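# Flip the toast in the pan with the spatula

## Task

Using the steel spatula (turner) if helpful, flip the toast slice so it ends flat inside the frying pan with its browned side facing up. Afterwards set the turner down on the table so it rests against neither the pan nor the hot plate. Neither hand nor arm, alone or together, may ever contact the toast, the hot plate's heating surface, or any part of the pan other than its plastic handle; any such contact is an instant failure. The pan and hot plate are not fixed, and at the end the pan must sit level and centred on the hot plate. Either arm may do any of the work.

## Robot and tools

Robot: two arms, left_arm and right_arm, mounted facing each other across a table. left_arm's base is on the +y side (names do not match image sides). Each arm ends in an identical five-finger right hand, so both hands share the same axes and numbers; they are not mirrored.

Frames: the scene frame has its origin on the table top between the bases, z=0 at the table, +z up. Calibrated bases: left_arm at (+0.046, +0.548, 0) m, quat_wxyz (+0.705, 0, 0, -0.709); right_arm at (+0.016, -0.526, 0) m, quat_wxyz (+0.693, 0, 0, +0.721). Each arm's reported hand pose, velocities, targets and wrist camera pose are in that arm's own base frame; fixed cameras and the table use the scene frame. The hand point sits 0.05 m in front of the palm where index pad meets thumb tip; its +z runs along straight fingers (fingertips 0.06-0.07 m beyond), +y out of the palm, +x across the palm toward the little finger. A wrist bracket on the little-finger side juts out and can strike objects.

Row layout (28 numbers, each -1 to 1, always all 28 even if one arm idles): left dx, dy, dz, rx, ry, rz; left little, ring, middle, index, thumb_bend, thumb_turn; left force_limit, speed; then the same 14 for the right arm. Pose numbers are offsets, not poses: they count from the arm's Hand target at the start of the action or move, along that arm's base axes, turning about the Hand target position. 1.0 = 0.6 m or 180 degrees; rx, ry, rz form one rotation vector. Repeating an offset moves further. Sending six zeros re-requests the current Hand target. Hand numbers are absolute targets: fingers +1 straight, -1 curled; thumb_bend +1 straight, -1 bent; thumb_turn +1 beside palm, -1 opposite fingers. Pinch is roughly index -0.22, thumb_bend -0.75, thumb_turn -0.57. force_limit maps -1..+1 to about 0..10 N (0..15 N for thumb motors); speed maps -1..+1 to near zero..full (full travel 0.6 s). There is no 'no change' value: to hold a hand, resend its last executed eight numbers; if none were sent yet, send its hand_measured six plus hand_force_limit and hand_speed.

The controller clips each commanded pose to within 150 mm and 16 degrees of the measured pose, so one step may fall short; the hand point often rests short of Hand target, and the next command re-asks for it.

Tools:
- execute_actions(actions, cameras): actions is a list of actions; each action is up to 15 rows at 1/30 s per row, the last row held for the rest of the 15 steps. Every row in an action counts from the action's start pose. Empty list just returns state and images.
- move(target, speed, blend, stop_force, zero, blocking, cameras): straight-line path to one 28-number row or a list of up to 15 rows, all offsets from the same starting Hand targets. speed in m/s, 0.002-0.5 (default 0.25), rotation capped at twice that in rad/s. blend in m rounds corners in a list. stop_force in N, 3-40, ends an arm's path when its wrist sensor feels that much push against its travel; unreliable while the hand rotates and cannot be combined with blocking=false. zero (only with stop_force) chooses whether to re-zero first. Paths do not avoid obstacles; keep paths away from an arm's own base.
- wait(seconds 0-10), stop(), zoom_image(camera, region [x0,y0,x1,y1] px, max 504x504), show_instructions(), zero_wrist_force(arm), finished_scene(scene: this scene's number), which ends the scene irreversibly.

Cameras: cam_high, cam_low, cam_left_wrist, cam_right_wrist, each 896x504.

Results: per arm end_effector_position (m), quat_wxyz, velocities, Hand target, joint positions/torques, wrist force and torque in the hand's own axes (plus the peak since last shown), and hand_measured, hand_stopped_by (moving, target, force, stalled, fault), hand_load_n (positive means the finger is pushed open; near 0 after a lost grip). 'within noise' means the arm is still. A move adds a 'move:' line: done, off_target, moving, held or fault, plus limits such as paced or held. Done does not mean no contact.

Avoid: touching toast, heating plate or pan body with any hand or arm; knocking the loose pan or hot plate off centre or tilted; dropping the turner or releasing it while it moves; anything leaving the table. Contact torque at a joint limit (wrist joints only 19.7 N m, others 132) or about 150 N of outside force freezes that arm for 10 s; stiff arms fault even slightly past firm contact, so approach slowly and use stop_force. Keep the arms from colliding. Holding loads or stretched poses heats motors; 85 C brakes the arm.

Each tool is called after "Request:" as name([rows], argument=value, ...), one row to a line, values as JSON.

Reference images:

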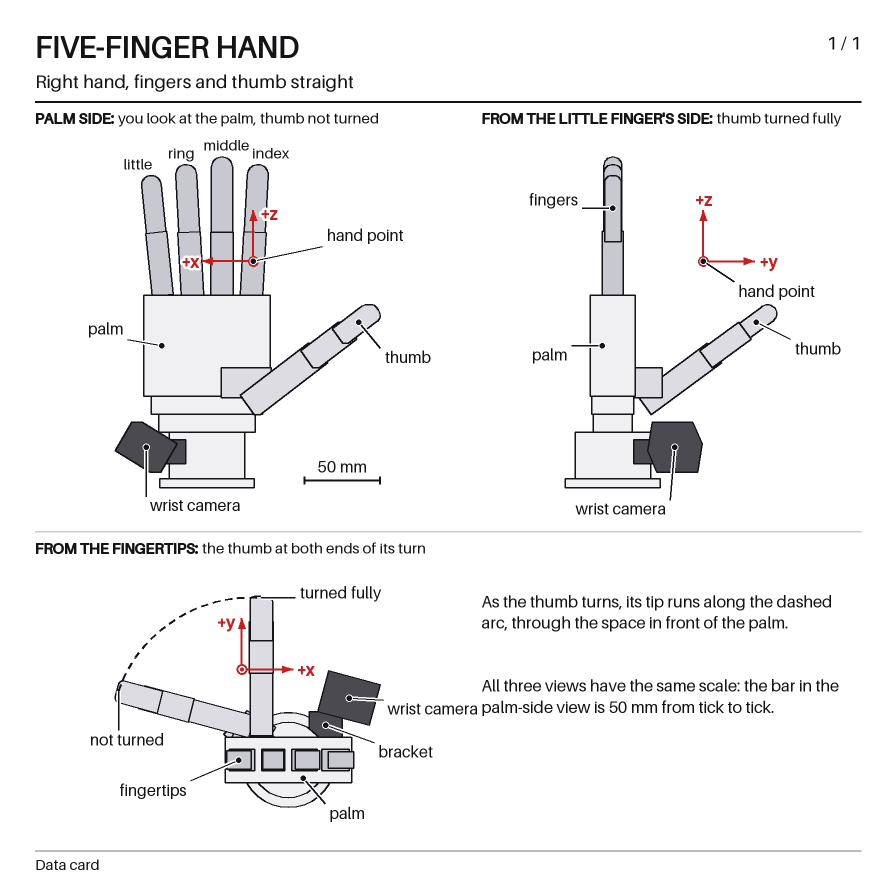

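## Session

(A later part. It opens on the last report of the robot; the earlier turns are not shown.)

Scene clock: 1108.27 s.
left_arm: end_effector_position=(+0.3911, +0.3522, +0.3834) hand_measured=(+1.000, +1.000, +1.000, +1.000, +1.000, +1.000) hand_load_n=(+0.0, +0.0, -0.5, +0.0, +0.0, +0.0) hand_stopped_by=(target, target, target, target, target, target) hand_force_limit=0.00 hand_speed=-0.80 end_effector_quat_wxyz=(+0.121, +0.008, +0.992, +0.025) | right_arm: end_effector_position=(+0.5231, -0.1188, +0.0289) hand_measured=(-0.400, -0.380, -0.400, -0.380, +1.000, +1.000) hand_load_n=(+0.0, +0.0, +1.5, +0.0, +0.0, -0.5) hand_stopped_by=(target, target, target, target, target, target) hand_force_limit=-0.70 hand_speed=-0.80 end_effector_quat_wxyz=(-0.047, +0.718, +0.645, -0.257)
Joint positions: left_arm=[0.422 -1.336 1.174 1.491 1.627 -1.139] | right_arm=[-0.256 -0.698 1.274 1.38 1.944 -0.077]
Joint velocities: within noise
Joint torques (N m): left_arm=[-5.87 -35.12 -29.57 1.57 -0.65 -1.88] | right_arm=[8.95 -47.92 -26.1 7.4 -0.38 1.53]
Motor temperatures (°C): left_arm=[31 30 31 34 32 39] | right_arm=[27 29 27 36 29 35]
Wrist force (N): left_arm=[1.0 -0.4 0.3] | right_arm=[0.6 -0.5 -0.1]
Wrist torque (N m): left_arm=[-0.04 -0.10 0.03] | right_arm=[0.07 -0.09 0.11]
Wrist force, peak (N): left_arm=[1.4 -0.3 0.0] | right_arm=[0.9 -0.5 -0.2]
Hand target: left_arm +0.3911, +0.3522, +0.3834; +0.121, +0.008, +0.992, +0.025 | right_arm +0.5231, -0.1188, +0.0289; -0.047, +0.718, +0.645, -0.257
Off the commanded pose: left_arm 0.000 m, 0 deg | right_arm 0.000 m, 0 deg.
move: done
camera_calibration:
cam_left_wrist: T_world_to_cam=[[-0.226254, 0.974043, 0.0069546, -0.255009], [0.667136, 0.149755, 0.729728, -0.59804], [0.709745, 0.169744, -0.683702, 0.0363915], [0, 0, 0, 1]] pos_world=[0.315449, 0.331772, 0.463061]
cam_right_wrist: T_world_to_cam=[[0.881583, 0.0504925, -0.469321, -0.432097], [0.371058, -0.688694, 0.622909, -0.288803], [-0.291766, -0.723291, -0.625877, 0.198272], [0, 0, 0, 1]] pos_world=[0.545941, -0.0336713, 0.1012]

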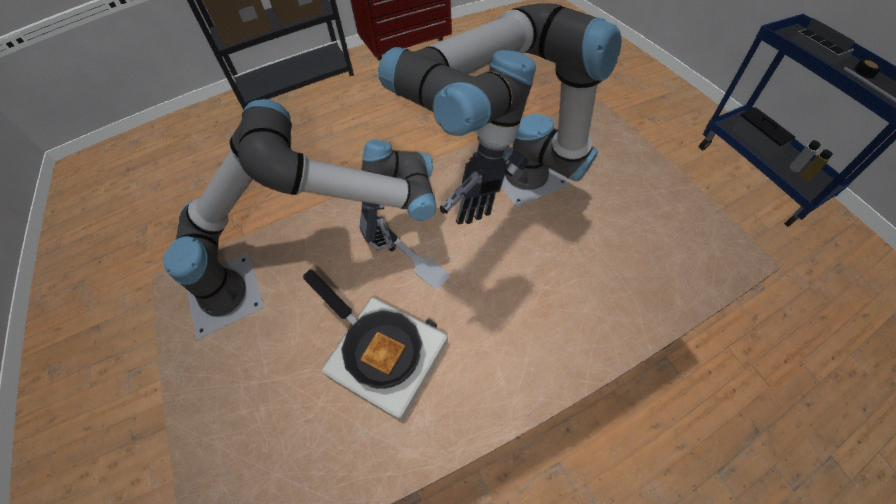

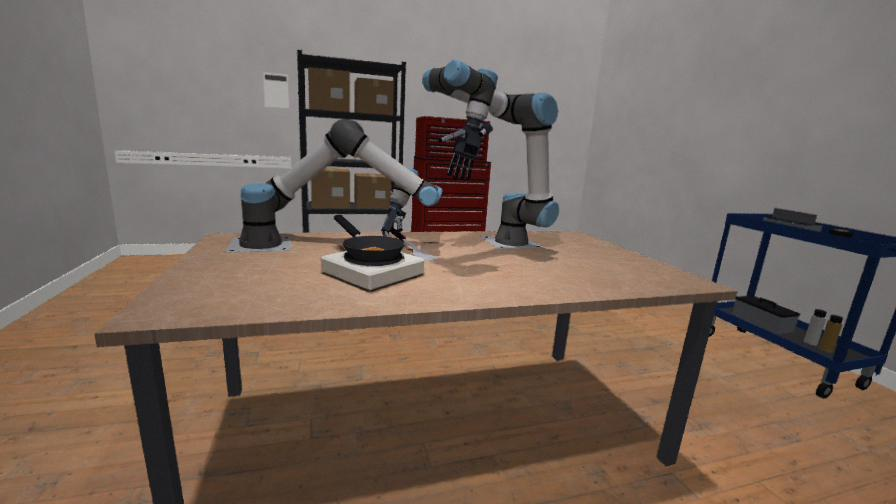

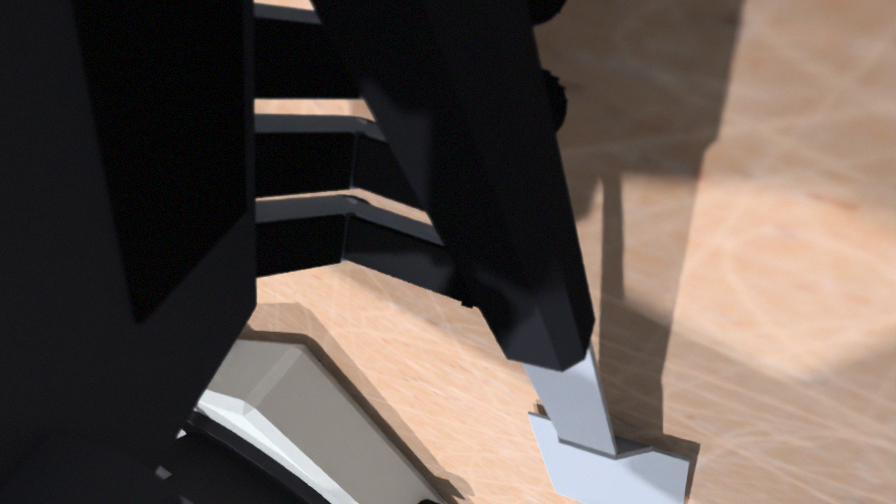

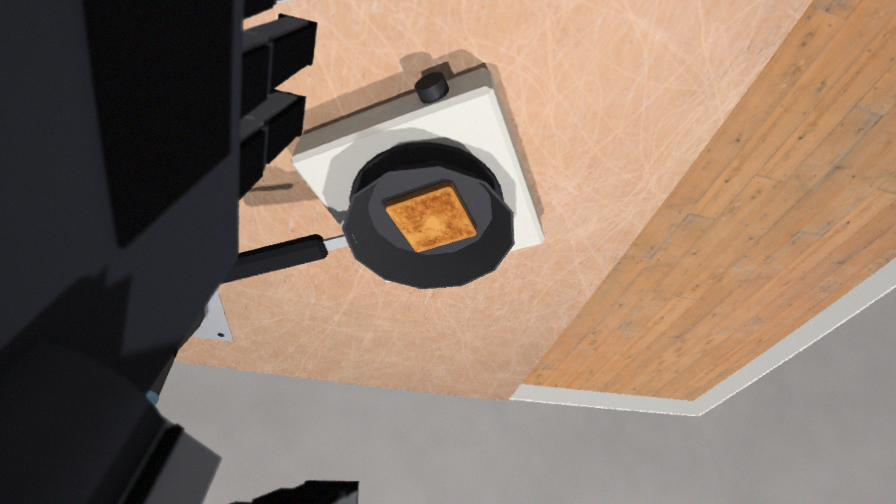

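Request:
move(target=[0,0,0,0,0,0,1,1,1,1,1,1,0,-0.8,0,0,0,0,0,0,-0.35,-0.25,-0.2,-0.15,1,1,-0.7,-0.8], speed=0.03)

Request:
zoom_image(camera="cam_high", region=[340, 180, 500, 300])

Request:
zoom_image(camera="cam_low", region=[360, 190, 480, 270])

Scene clock: 1110.90 s.
left_arm: end_effector_position=(+0.3911, +0.3522, +0.3834) hand_measured=(+1.000, +1.000, +1.000, +1.000, +1.000, +1.000) hand_load_n=(+0.0, +0.0, +0.0, +0.0, +0.0, +0.0) hand_stopped_by=(target, target, target, target, target, target) hand_force_limit=0.00 hand_speed=-0.80 end_effector_quat_wxyz=(+0.121, +0.008, +0.992, +0.025) | right_arm: end_effector_position=(+0.5231, -0.1188, +0.0289) hand_measured=(-0.350, -0.250, -0.200, -0.150, +1.000, +1.000) hand_load_n=(+0.0, +0.0, +1.0, +0.0, +0.0, +0.0) hand_stopped_by=(target, target, target, target, target, target) hand_force_limit=-0.70 hand_speed=-0.80 end_effector_quat_wxyz=(-0.047, +0.718, +0.645, -0.257)
Joint positions: left_arm=[0.422 -1.336 1.174 1.491 1.627 -1.139] | right_arm=[-0.256 -0.698 1.274 1.38 1.944 -0.077]
Joint velocities: within noise
Joint torques (N m): left_arm=[-6.71 -35.69 -31.18 1.6 -0.52 -1.79] | right_arm=[7.97 -47.82 -26.79 7.37 -0.31 1.37]
Motor temperatures (°C): left_arm=[31 30 31 34 32 39] | right_arm=[27 29 27 36 29 35]
Wrist force (N): left_arm=[1.0 -0.3 0.3] | right_arm=[0.3 -0.5 -0.6]
Wrist torque (N m): left_arm=[-0.04 -0.10 0.03] | right_arm=[0.10 -0.06 0.11]
Wrist force, peak (N): left_arm=[1.2 -0.6 0.6] | right_arm=[0.6 -0.9 -0.7]
Hand target: left_arm +0.3911, +0.3522, +0.3834; +0.121, +0.008, +0.992, +0.025 | right_arm +0.5231, -0.1188, +0.0289; -0.047, +0.718, +0.645, -0.257
Off the commanded pose: left_arm 0.000 m, 0 deg | right_arm 0.000 m, 0 deg.
move: done
camera_calibration:
cam_left_wrist: T_world_to_cam=[[-0.226254, 0.974043, 0.00695463, -0.255009], [0.667136, 0.149755, 0.729728, -0.59804], [0.709745, 0.169744, -0.683702, 0.0363915], [0, 0, 0, 1]] pos_world=[0.315449, 0.331772, 0.463061]
cam_right_wrist: T_world_to_cam=[[0.881581, 0.0504935, -0.469324, -0.432095], [0.371061, -0.688695, 0.622907, -0.288805], [-0.291768, -0.723291, -0.625876, 0.198273], [0, 0, 0, 1]] pos_world=[0.545941, -0.0336709, 0.1012]

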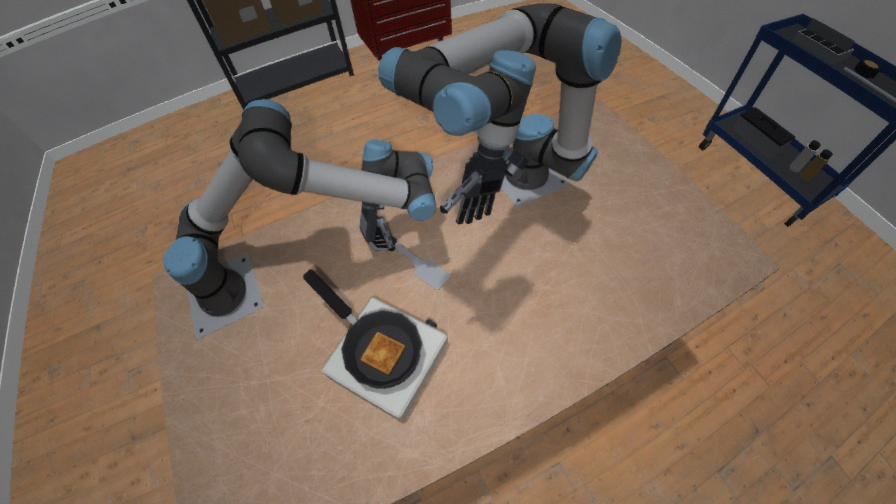

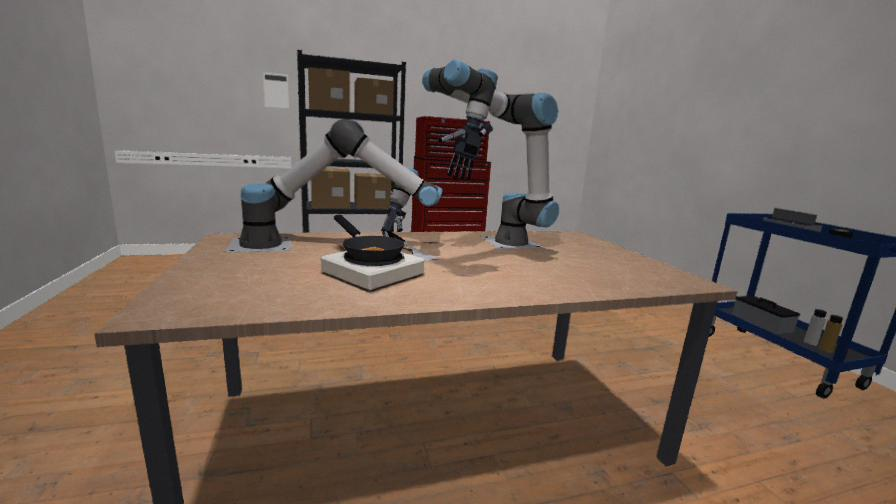

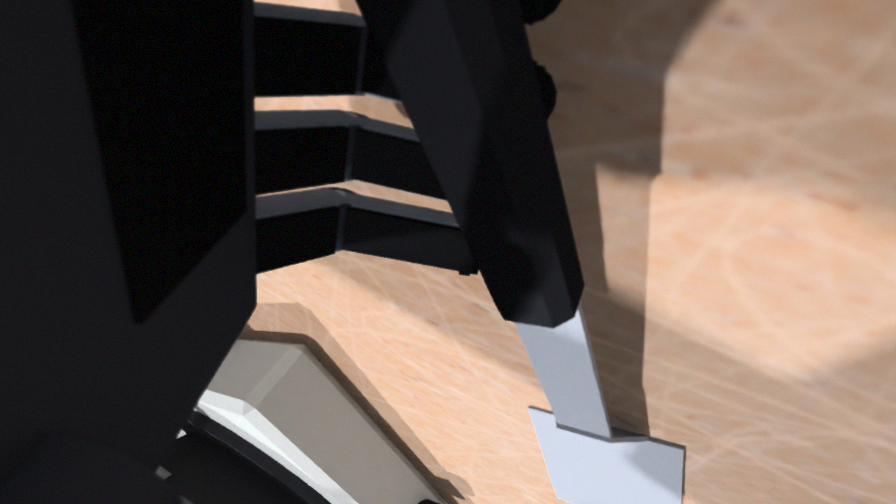

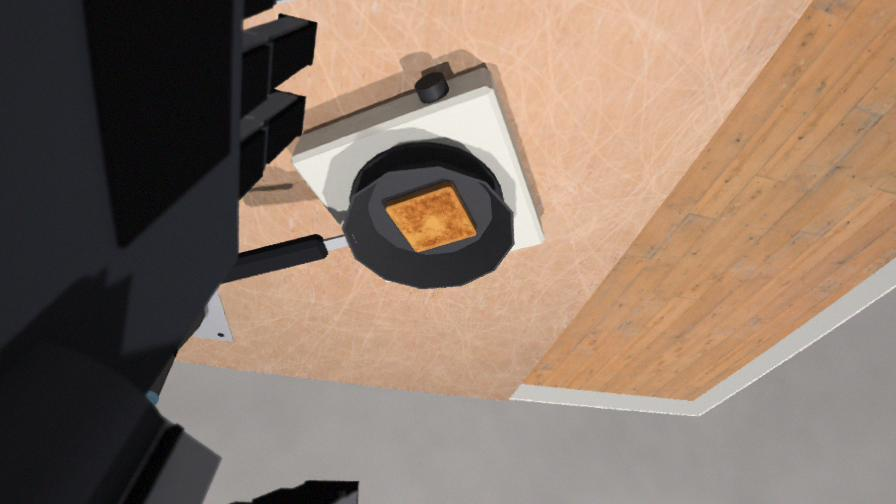

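Scaled by 3.150 from the camera's 896x504 image, which has a finer 1280x720 frame.

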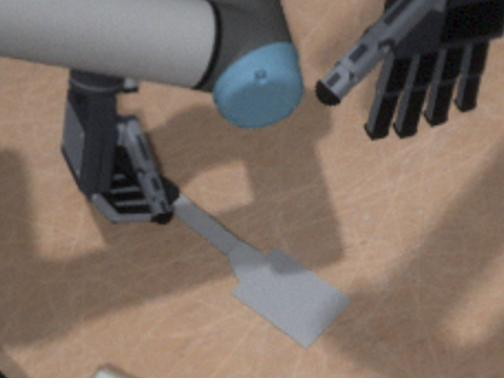

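Scaled by 4.200 from the camera's 896x504 image, which has a finer 1280x720 frame.

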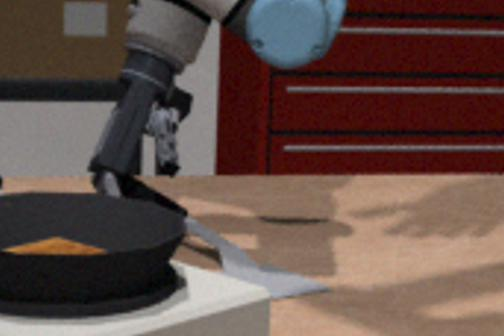

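Request:
move(target=[0,0,0,0,0,0,1,1,1,1,1,1,0,-0.8,-0.05,-0.007,0.014,0,0,0,-0.35,-0.25,-0.2,-0.15,1,1,-0.7,-0.8], speed=0.02)

Request:
zoom_image(camera="cam_high", region=[340, 180, 500, 300])

Request:
zoom_image(camera="cam_low", region=[360, 190, 480, 270])

Scene clock: 1113.70 s.
left_arm: end_effector_position=(+0.3911, +0.3522, +0.3834) hand_measured=(+1.000, +1.000, +1.000, +1.000, +1.000, +1.000) hand_load_n=(+0.0, +0.0, +0.0, +0.0, +0.0, +0.0) hand_stopped_by=(target, target, target, target, target, target) hand_force_limit=0.00 hand_speed=-0.80 end_effector_quat_wxyz=(+0.121, +0.008, +0.992, +0.025) | right_arm: end_effector_position=(+0.4930, -0.1230, +0.0374) hand_measured=(-0.350, -0.250, -0.200, -0.150, +1.000, +1.000) hand_load_n=(+0.0, +1.5, +0.0, +0.0, +0.0, -0.5) hand_stopped_by=(target, target, target, target, target, target) hand_force_limit=-0.70 hand_speed=-0.80 end_effector_quat_wxyz=(-0.047, +0.718, +0.645, -0.257) end_effector_velocity=(+0.002, +0.000, +0.001) end_effector_angular_velocity=(-0.002, -0.004, +0.001)
Joint positions: left_arm=[0.422 -1.336 1.174 1.491 1.627 -1.139] | right_arm=[-0.278 -0.772 1.391 1.328 1.952 -0.099]
Joint velocities: left_arm=[within noise] | right_arm=[0.001 0.001 -0.005 0 0.001 0]
Joint torques (N m): left_arm=[-5.21 -34.6 -30.56 1.79 -0.52 -1.86] | right_arm=[1.79 -45.26 -26.37 5.43 1.26 0]
Motor temperatures (°C): left_arm=[31 30 31 34 32 39] | right_arm=[27 29 27 36 29 35]
Wrist force (N): left_arm=[0.9 -0.6 0.2] | right_arm=[0.8 -0.7 -0.5]
Wrist torque (N m): left_arm=[-0.08 -0.09 0.02] | right_arm=[0.05 -0.11 0.12]
Wrist force, peak (N): left_arm=[1.5 -0.4 0.6] | right_arm=[0.5 -0.9 -0.8]
Hand target: left_arm +0.3911, +0.3522, +0.3834; +0.121, +0.008, +0.992, +0.025 | right_arm +0.4931, -0.1230, +0.0373; -0.047, +0.718, +0.645, -0.257
Off the commanded pose: left_arm 0.000 m, 0 deg | right_arm 0.000 m, 0 deg.
move: done
camera_calibration:
cam_left_wrist: T_world_to_cam=[[-0.226255, 0.974043, 0.0069546, -0.255009], [0.667136, 0.149755, 0.729728, -0.59804], [0.709745, 0.169744, -0.683702, 0.0363915], [0, 0, 0, 1]] pos_world=[0.315449, 0.331772, 0.463061]
cam_right_wrist: T_world_to_cam=[[0.881666, 0.0504769, -0.469166, -0.401518], [0.370955, -0.688654, 0.623015, -0.285784], [-0.291645, -0.723331, -0.625888, 0.191627], [0, 0, 0, 1]] pos_world=[0.515905, -0.0379294, 0.109606]

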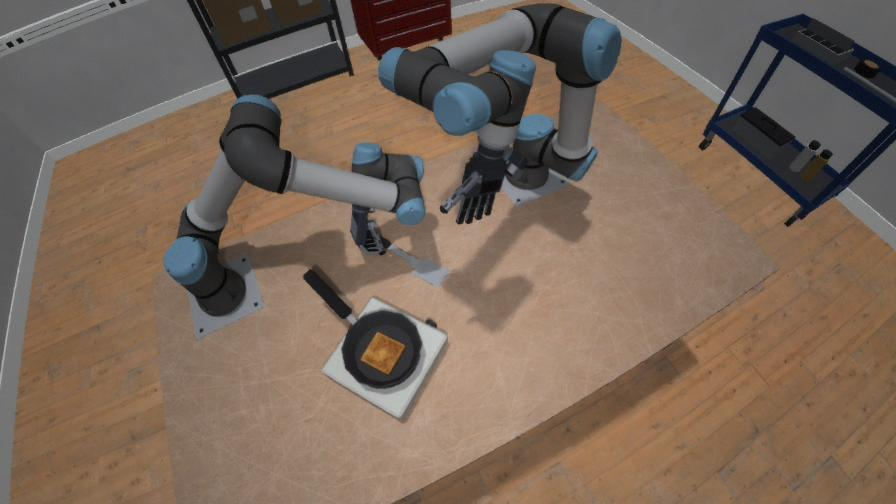

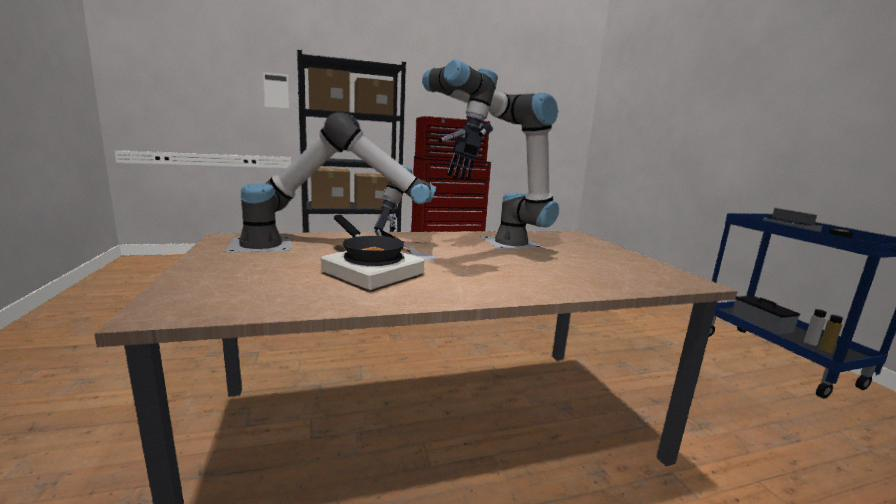

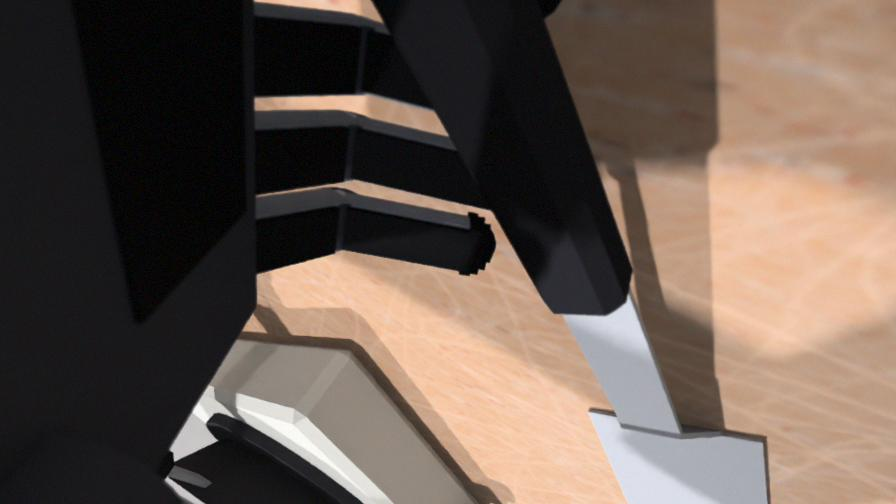

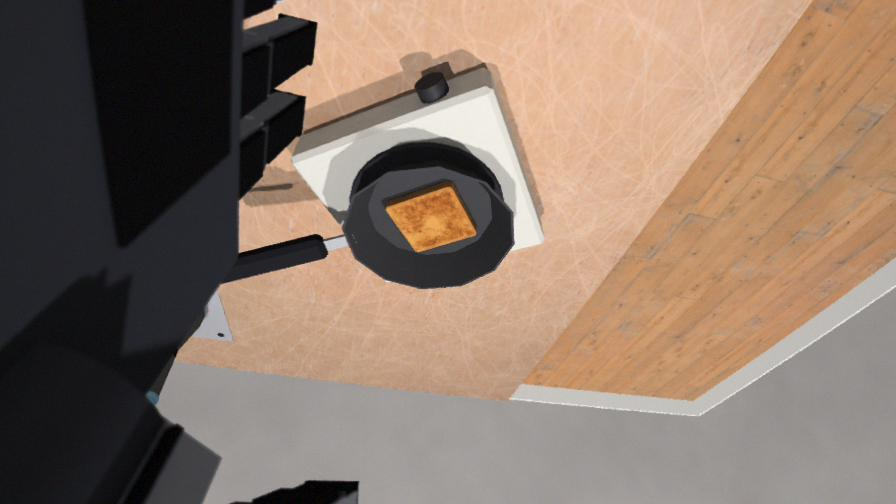

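Scaled by 3.150 from the camera's 896x504 image, which has a finer 1280x720 frame.

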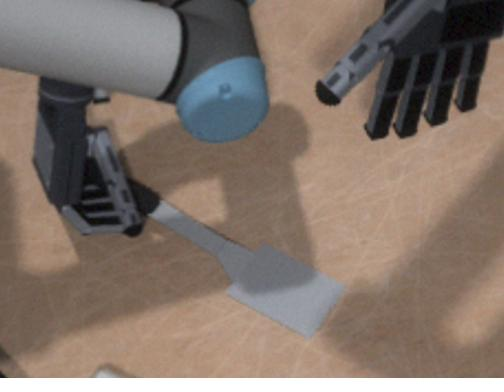

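Scaled by 4.200 from the camera's 896x504 image, which has a finer 1280x720 frame.

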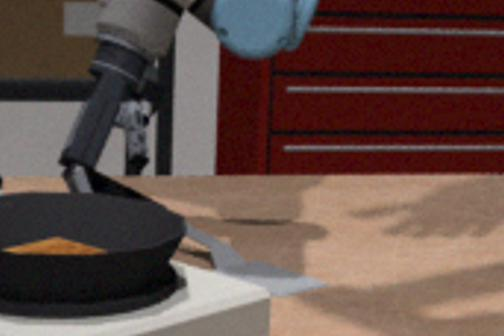

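Request:
move(target=[0,0,0,0,0,0,1,1,1,1,1,1,0,-0.8,0,0,0.005,0,0,0,-0.2,-0.05,-0.05,-0.1,1,1,-0.7,-0.85], speed=0.02)

Request:
zoom_image(camera="cam_high", region=[340, 180, 500, 300])

Request:
zoom_image(camera="cam_low", region=[360, 190, 480, 270])

Scene clock: 1116.57 s.
left_arm: end_effector_position=(+0.3911, +0.3522, +0.3834) hand_measured=(+1.000, +1.000, +1.000, +1.000, +1.000, +1.000) hand_load_n=(+0.0, +0.0, +0.0, +0.0, +0.0, +0.0) hand_stopped_by=(target, target, target, target, target, target) hand_force_limit=0.00 hand_speed=-0.80 end_effector_quat_wxyz=(+0.121, +0.008, +0.992, +0.025) | right_arm: end_effector_position=(+0.4931, -0.1230, +0.0404) hand_measured=(-0.200, -0.050, -0.050, -0.100, +1.000, +1.000) hand_load_n=(+0.5, +0.0, +0.0, +0.0, +0.0, +0.0) hand_stopped_by=(target, target, target, target, target, target) hand_force_limit=-0.70 hand_speed=-0.85 end_effector_quat_wxyz=(-0.047, +0.718, +0.645, -0.257)
Joint positions: left_arm=[0.422 -1.336 1.174 1.491 1.627 -1.139] | right_arm=[-0.278 -0.776 1.389 1.334 1.952 -0.098]
Joint velocities: within noise
Joint torques (N m): left_arm=[-5.53 -33.61 -29.8 1.56 -0.43 -1.74] | right_arm=[8.27 -47.52 -21.24 2.71 -0.27 1.23]
Motor temperatures (°C): left_arm=[31 30 31 34 32 39] | right_arm=[27 29 27 36 29 35]
Wrist force (N): left_arm=[1.2 -0.1 0.4] | right_arm=[0.4 -0.6 -0.7]
Wrist torque (N m): left_arm=[-0.02 -0.13 0.04] | right_arm=[0.04 -0.08 0.11]
Wrist force, peak (N): left_arm=[1.2 -0.5 0.5] | right_arm=[0.5 -0.8 -1.1]
Hand target: left_arm +0.3911, +0.3522, +0.3834; +0.121, +0.008, +0.992, +0.025 | right_arm +0.4931, -0.1230, +0.0403; -0.047, +0.718, +0.645, -0.257
Off the commanded pose: left_arm 0.000 m, 0 deg | right_arm 0.000 m, 0 deg.
move: done
camera_calibration:
cam_left_wrist: T_world_to_cam=[[-0.226254, 0.974043, 0.00695466, -0.255009], [0.667136, 0.149755, 0.729728, -0.59804], [0.709745, 0.169744, -0.683702, 0.0363915], [0, 0, 0, 1]] pos_world=[0.315449, 0.331772, 0.463061]
cam_right_wrist: T_world_to_cam=[[0.881562, 0.0505002, -0.46936, -0.40005], [0.371087, -0.688702, 0.622884, -0.287702], [-0.291793, -0.723284, -0.625873, 0.193657], [0, 0, 0, 1]] pos_world=[0.515939, -0.0378697, 0.112642]

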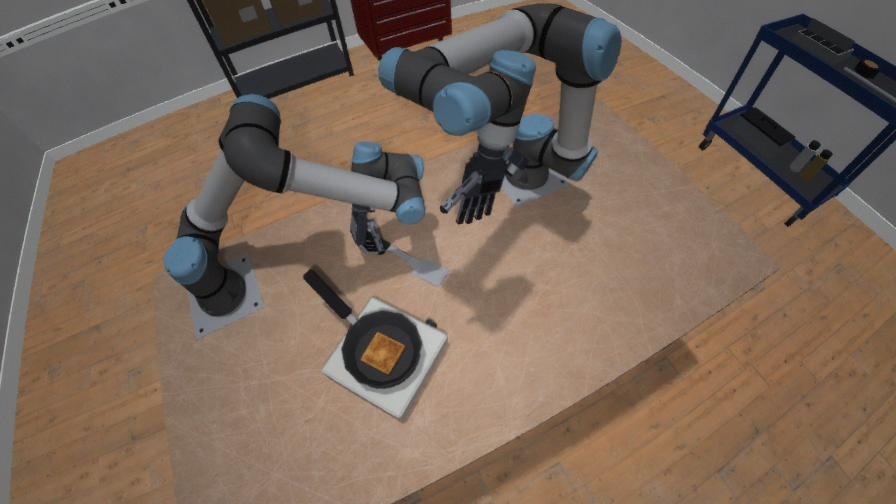

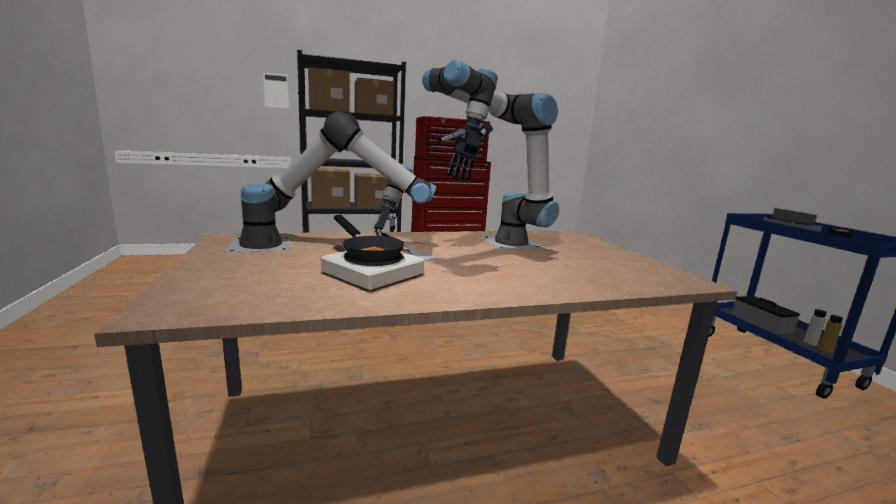

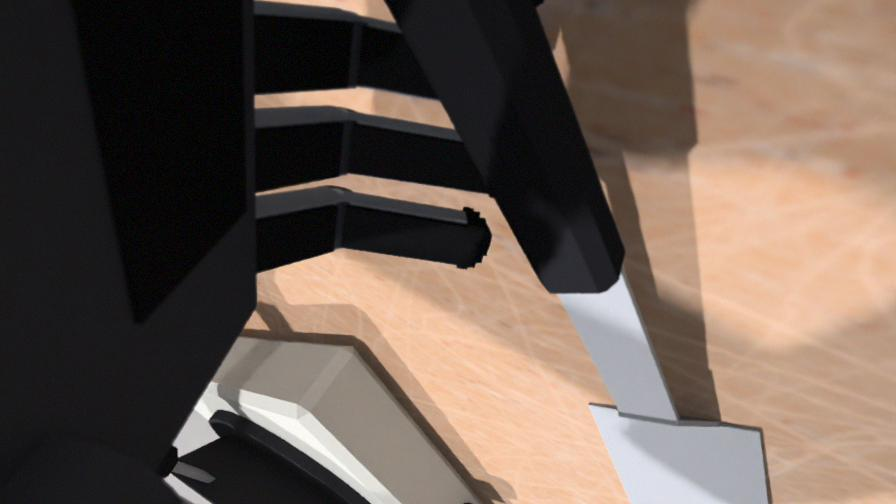

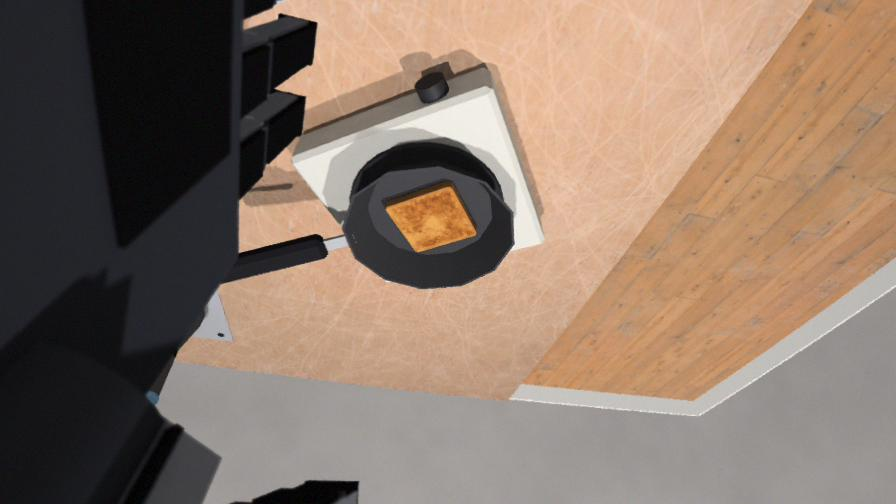

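Scaled by 3.150 from the camera's 896x504 image, which has a finer 1280x720 frame.

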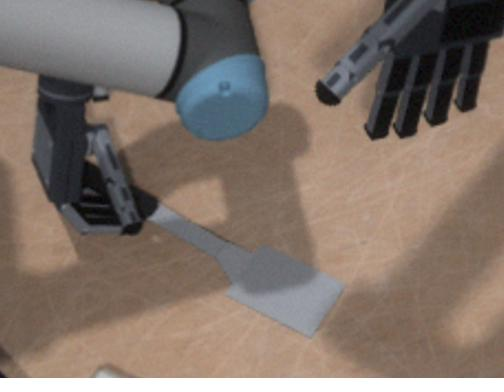

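Scaled by 4.200 from the camera's 896x504 image, which has a finer 1280x720 frame.

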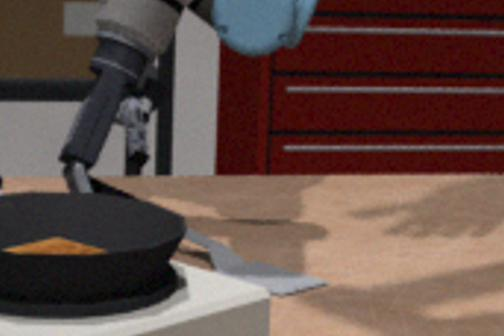

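Request:
move(target=[0,0,0,0,0,0,1,1,1,1,1,1,0,-0.8,0,0,0.014,0,0,0,0,0.12,0.12,0.1,1,1,-0.7,-0.85], speed=0.02)

Request:
zoom_image(camera="cam_high", region=[340, 180, 500, 300])

Request:
zoom_image(camera="cam_low", region=[360, 190, 480, 270])

Scene clock: 1118.87 s.
left_arm: end_effector_position=(+0.3911, +0.3522, +0.3834) hand_measured=(+1.000, +1.000, +1.000, +1.000, +1.000, +1.000) hand_load_n=(+0.0, +0.0, +0.0, +0.0, +0.0, +0.0) hand_stopped_by=(target, target, target, target, target, target) hand_force_limit=0.00 hand_speed=-0.80 end_effector_quat_wxyz=(+0.121, +0.008, +0.992, +0.025) | right_arm: end_effector_position=(+0.4931, -0.1230, +0.0488) hand_measured=(+0.000, +0.120, +0.120, +0.100, +1.000, +1.000) hand_load_n=(+0.0, +0.0, +0.0, +0.0, +0.0, -0.5) hand_stopped_by=(target, target, target, target, target, target) hand_force_limit=-0.70 hand_speed=-0.85 end_effector_quat_wxyz=(-0.047, +0.718, +0.645, -0.257)
Joint positions: left_arm=[0.422 -1.336 1.174 1.491 1.627 -1.139] | right_arm=[-0.278 -0.787 1.385 1.349 1.952 -0.098]
Joint velocities: within noise
Joint torques (N m): left_arm=[-6.51 -34.76 -31.26 1.94 -0.26 -1.63] | right_arm=[6.84 -43.75 -14.83 1.35 -0.21 0.94]
Motor temperatures (°C): left_arm=[31 30 31 34 32 39] | right_arm=[27 29 27 36 29 35]
Wrist force (N): left_arm=[1.1 -0.2 0.6] | right_arm=[0.3 -0.4 -0.8]
Wrist torque (N m): left_arm=[-0.04 -0.12 0.04] | right_arm=[0.06 -0.07 0.11]
Wrist force, peak (N): left_arm=[1.3 -0.4 0.2] | right_arm=[0.5 -0.8 -1.0]
Hand target: left_arm +0.3911, +0.3522, +0.3834; +0.121, +0.008, +0.992, +0.025 | right_arm +0.4931, -0.1230, +0.0487; -0.047, +0.718, +0.645, -0.257
Off the commanded pose: left_arm 0.000 m, 0 deg | right_arm 0.000 m, 0 deg.
move: done
camera_calibration:
cam_left_wrist: T_world_to_cam=[[-0.226255, 0.974043, 0.00695464, -0.255009], [0.667136, 0.149755, 0.729728, -0.59804], [0.709745, 0.169744, -0.683702, 0.0363915], [0, 0, 0, 1]] pos_world=[0.315449, 0.331772, 0.463061]
cam_right_wrist: T_world_to_cam=[[0.88162, 0.0504836, -0.469252, -0.396178], [0.37101, -0.68868, 0.622954, -0.292911], [-0.291715, -0.723306, -0.625884, 0.19887], [0, 0, 0, 1]] pos_world=[0.515965, -0.0378771, 0.121033]

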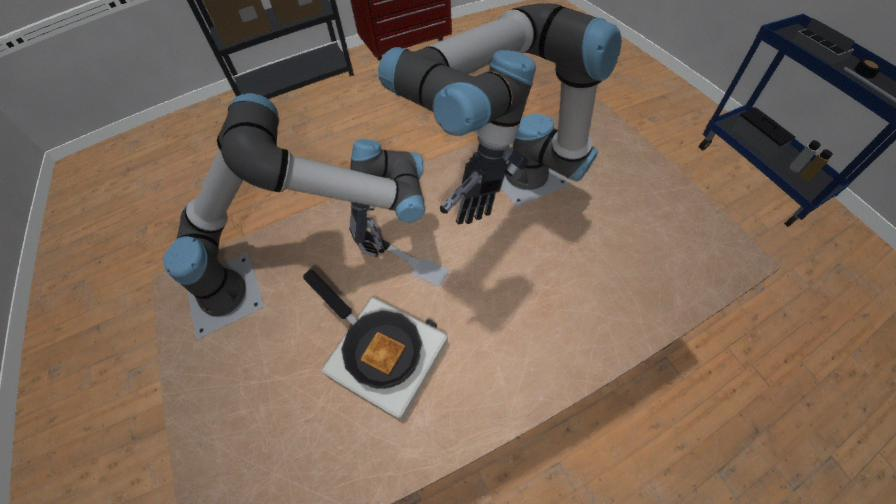

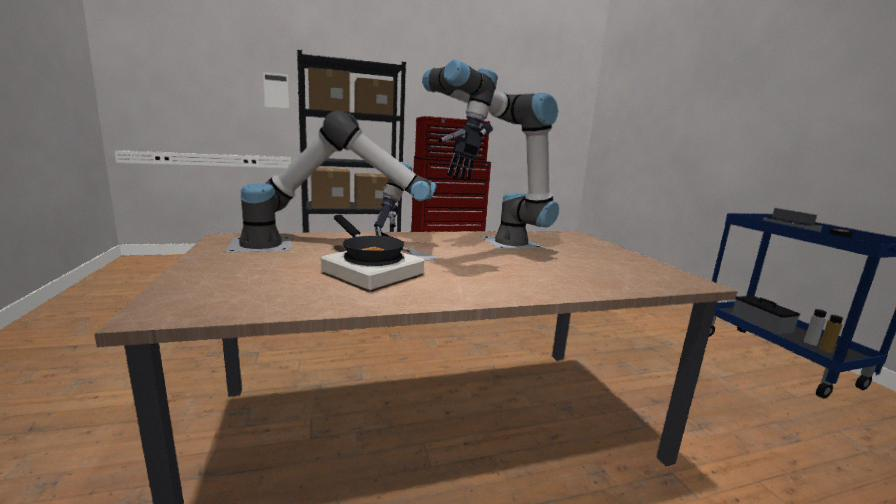

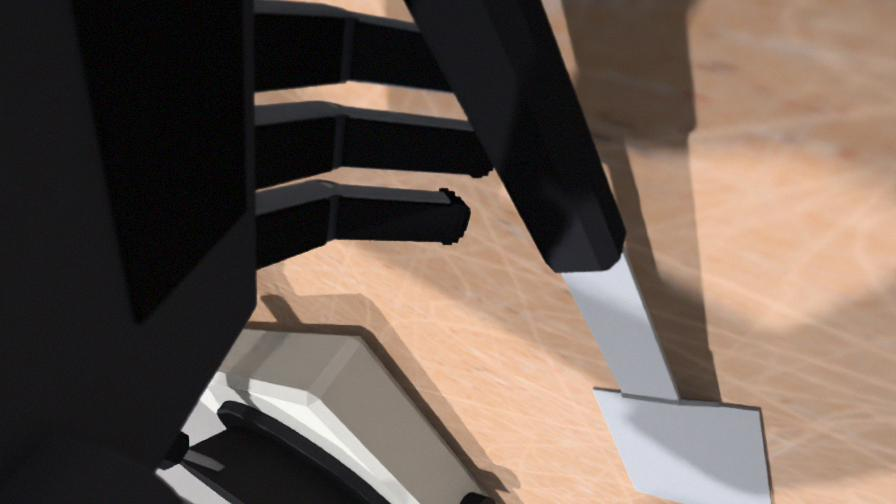

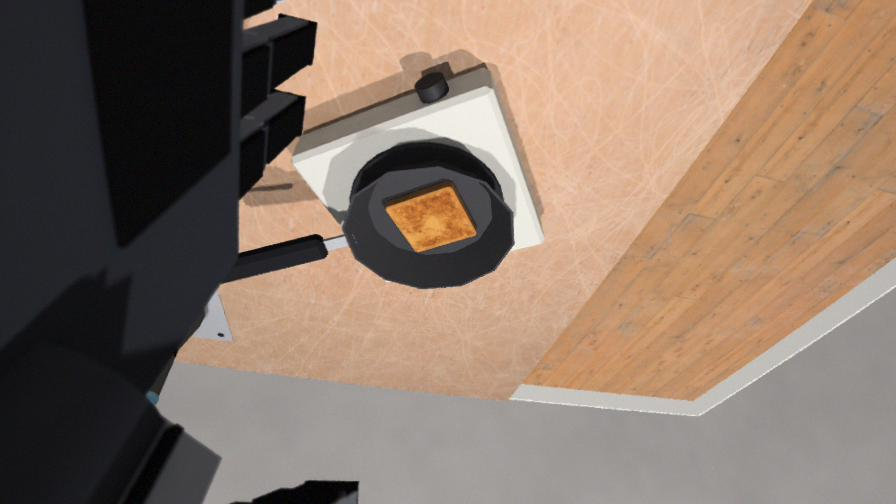

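Scaled by 3.150 from the camera's 896x504 image, which has a finer 1280x720 frame.

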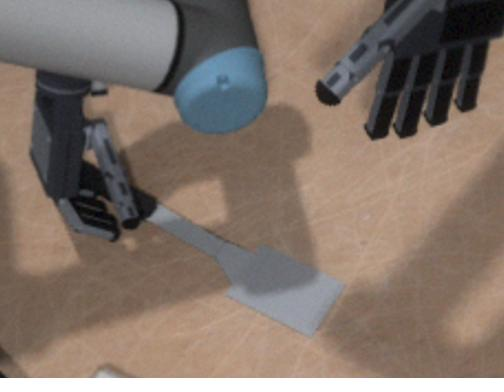

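Scaled by 4.200 from the camera's 896x504 image, which has a finer 1280x720 frame.

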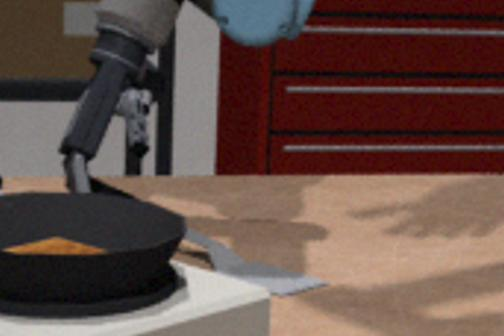

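Request:
move(target=[0,0,0,0,0,0,1,1,1,1,1,1,0,-0.8,-0.04,-0.006,0.018,0,0,0,0.1,0.25,0.25,0.2,1,1,-0.7,-0.85], speed=0.02)

Request:
zoom_image(camera="cam_high", region=[340, 180, 500, 300])

Request:
zoom_image(camera="cam_low", region=[360, 190, 480, 270])

Scene clock: 1121.67 s.
left_arm: end_effector_position=(+0.3911, +0.3522, +0.3834) hand_measured=(+1.000, +1.000, +1.000, +1.000, +1.000, +1.000) hand_load_n=(+0.0, +0.0, +0.0, +0.0, +0.0, +0.0) hand_stopped_by=(target, target, target, target, target, target) hand_force_limit=0.00 hand_speed=-0.80 end_effector_quat_wxyz=(+0.121, +0.008, +0.992, +0.025) | right_arm: end_effector_position=(+0.4690, -0.1266, +0.0596) hand_measured=(+0.100, +0.250, +0.250, +0.200, +1.000, +1.000) hand_load_n=(+0.0, +0.0, +0.0, +0.0, +0.0, +0.0) hand_stopped_by=(target, target, target, target, target, target) hand_force_limit=-0.70 hand_speed=-0.85 end_effector_quat_wxyz=(-0.047, +0.718, +0.645, -0.257)
Joint positions: left_arm=[0.422 -1.336 1.174 1.491 1.627 -1.139] | right_arm=[-0.298 -0.85 1.47 1.32 1.96 -0.118]
Joint velocities: within noise
Joint torques (N m): left_arm=[-5.99 -34.32 -30.71 1.63 -0.43 -1.87] | right_arm=[0.83 -40.63 -25.94 3.26 1.49 -0.37]
Motor temperatures (°C): left_arm=[31 30 31 34 32 39] | right_arm=[27 29 27 36 29 35]
Wrist force (N): left_arm=[1.1 -0.2 0.2] | right_arm=[0.2 -0.6 -1.1]
Wrist torque (N m): left_arm=[-0.02 -0.12 0.04] | right_arm=[0.08 -0.05 0.09]
Wrist force, peak (N): left_arm=[1.3 -0.4 0.6] | right_arm=[0.6 -0.8 -1.0]
Hand target: left_arm +0.3911, +0.3522, +0.3834; +0.121, +0.008, +0.992, +0.025 | right_arm +0.4691, -0.1266, +0.0595; -0.047, +0.718, +0.645, -0.257
Off the commanded pose: left_arm 0.000 m, 0 deg | right_arm 0.000 m, 0 deg.
move: done
camera_calibration:
cam_left_wrist: T_world_to_cam=[[-0.226254, 0.974043, 0.00695465, -0.255009], [0.667136, 0.149755, 0.729728, -0.59804], [0.709745, 0.169744, -0.683702, 0.0363915], [0, 0, 0, 1]] pos_world=[0.315449, 0.331772, 0.463061]
cam_right_wrist: T_world_to_cam=[[0.881594, 0.0504914, -0.469301, -0.369647], [0.371047, -0.688684, 0.622927, -0.293207], [-0.291748, -0.723301, -0.625874, 0.195972], [0, 0, 0, 1]] pos_world=[0.491847, -0.041516, 0.131824]

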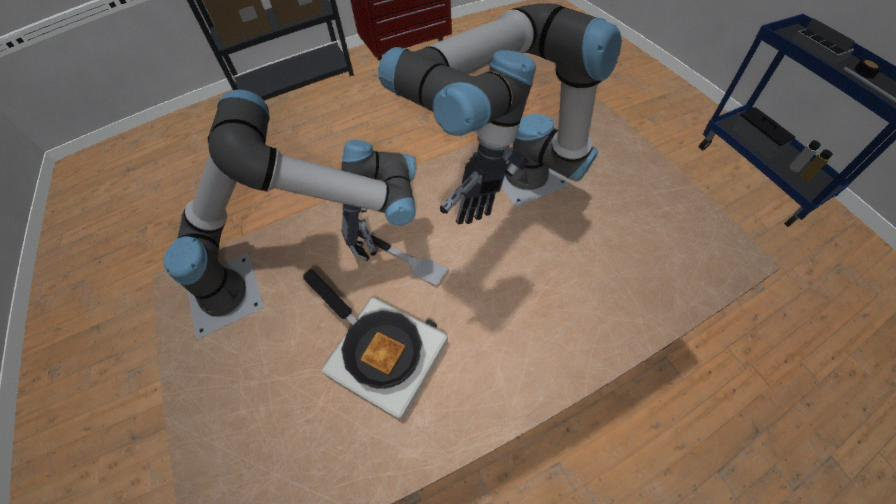

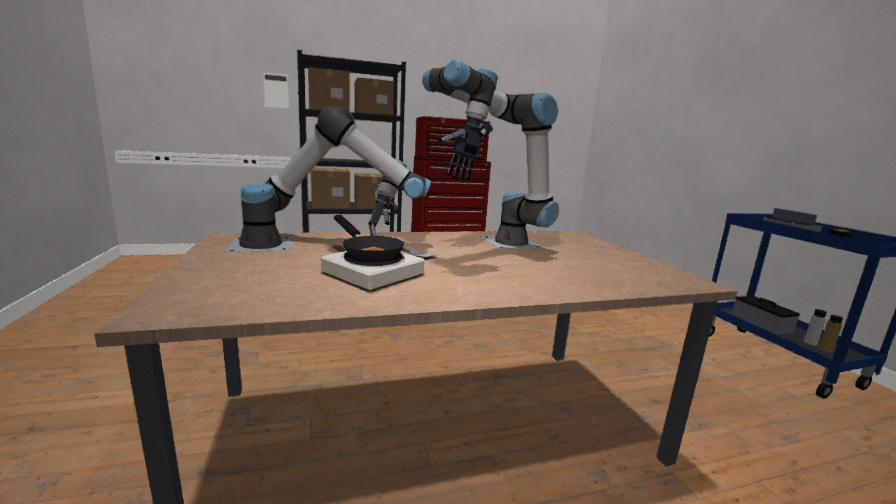

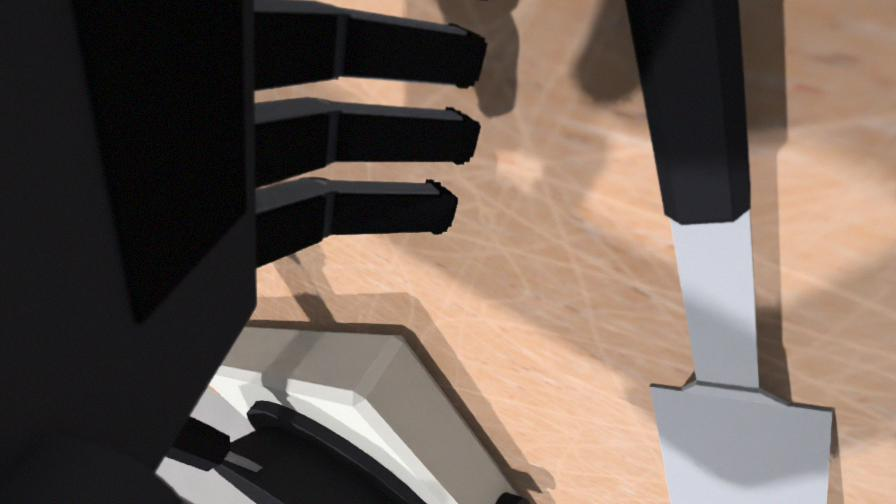

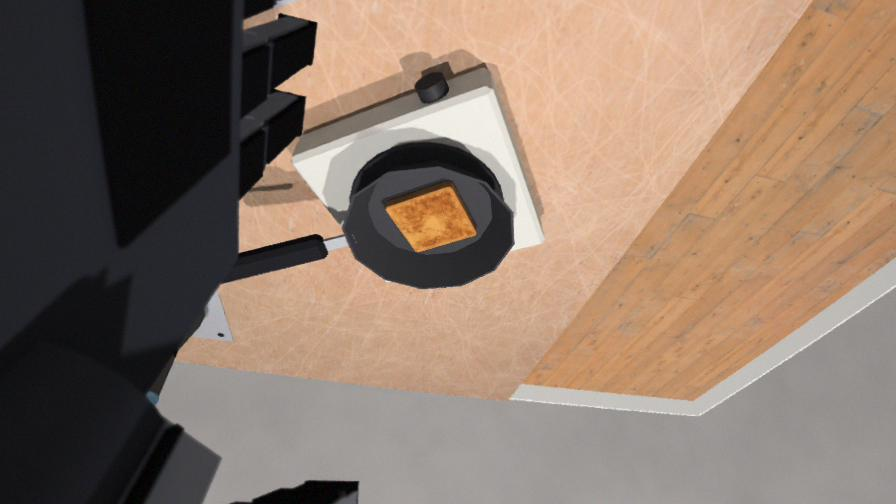

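Scaled by 3.150 from the camera's 896x504 image, which has a finer 1280x720 frame.

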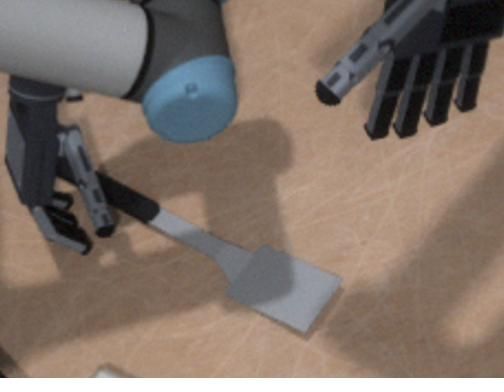

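Scaled by 4.200 from the camera's 896x504 image, which has a finer 1280x720 frame.

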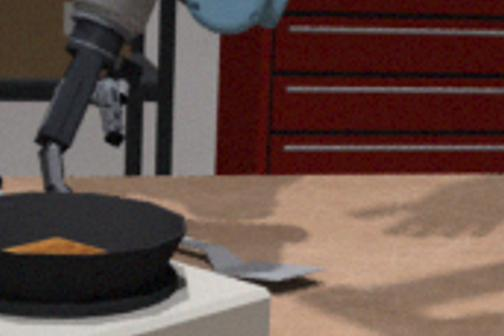

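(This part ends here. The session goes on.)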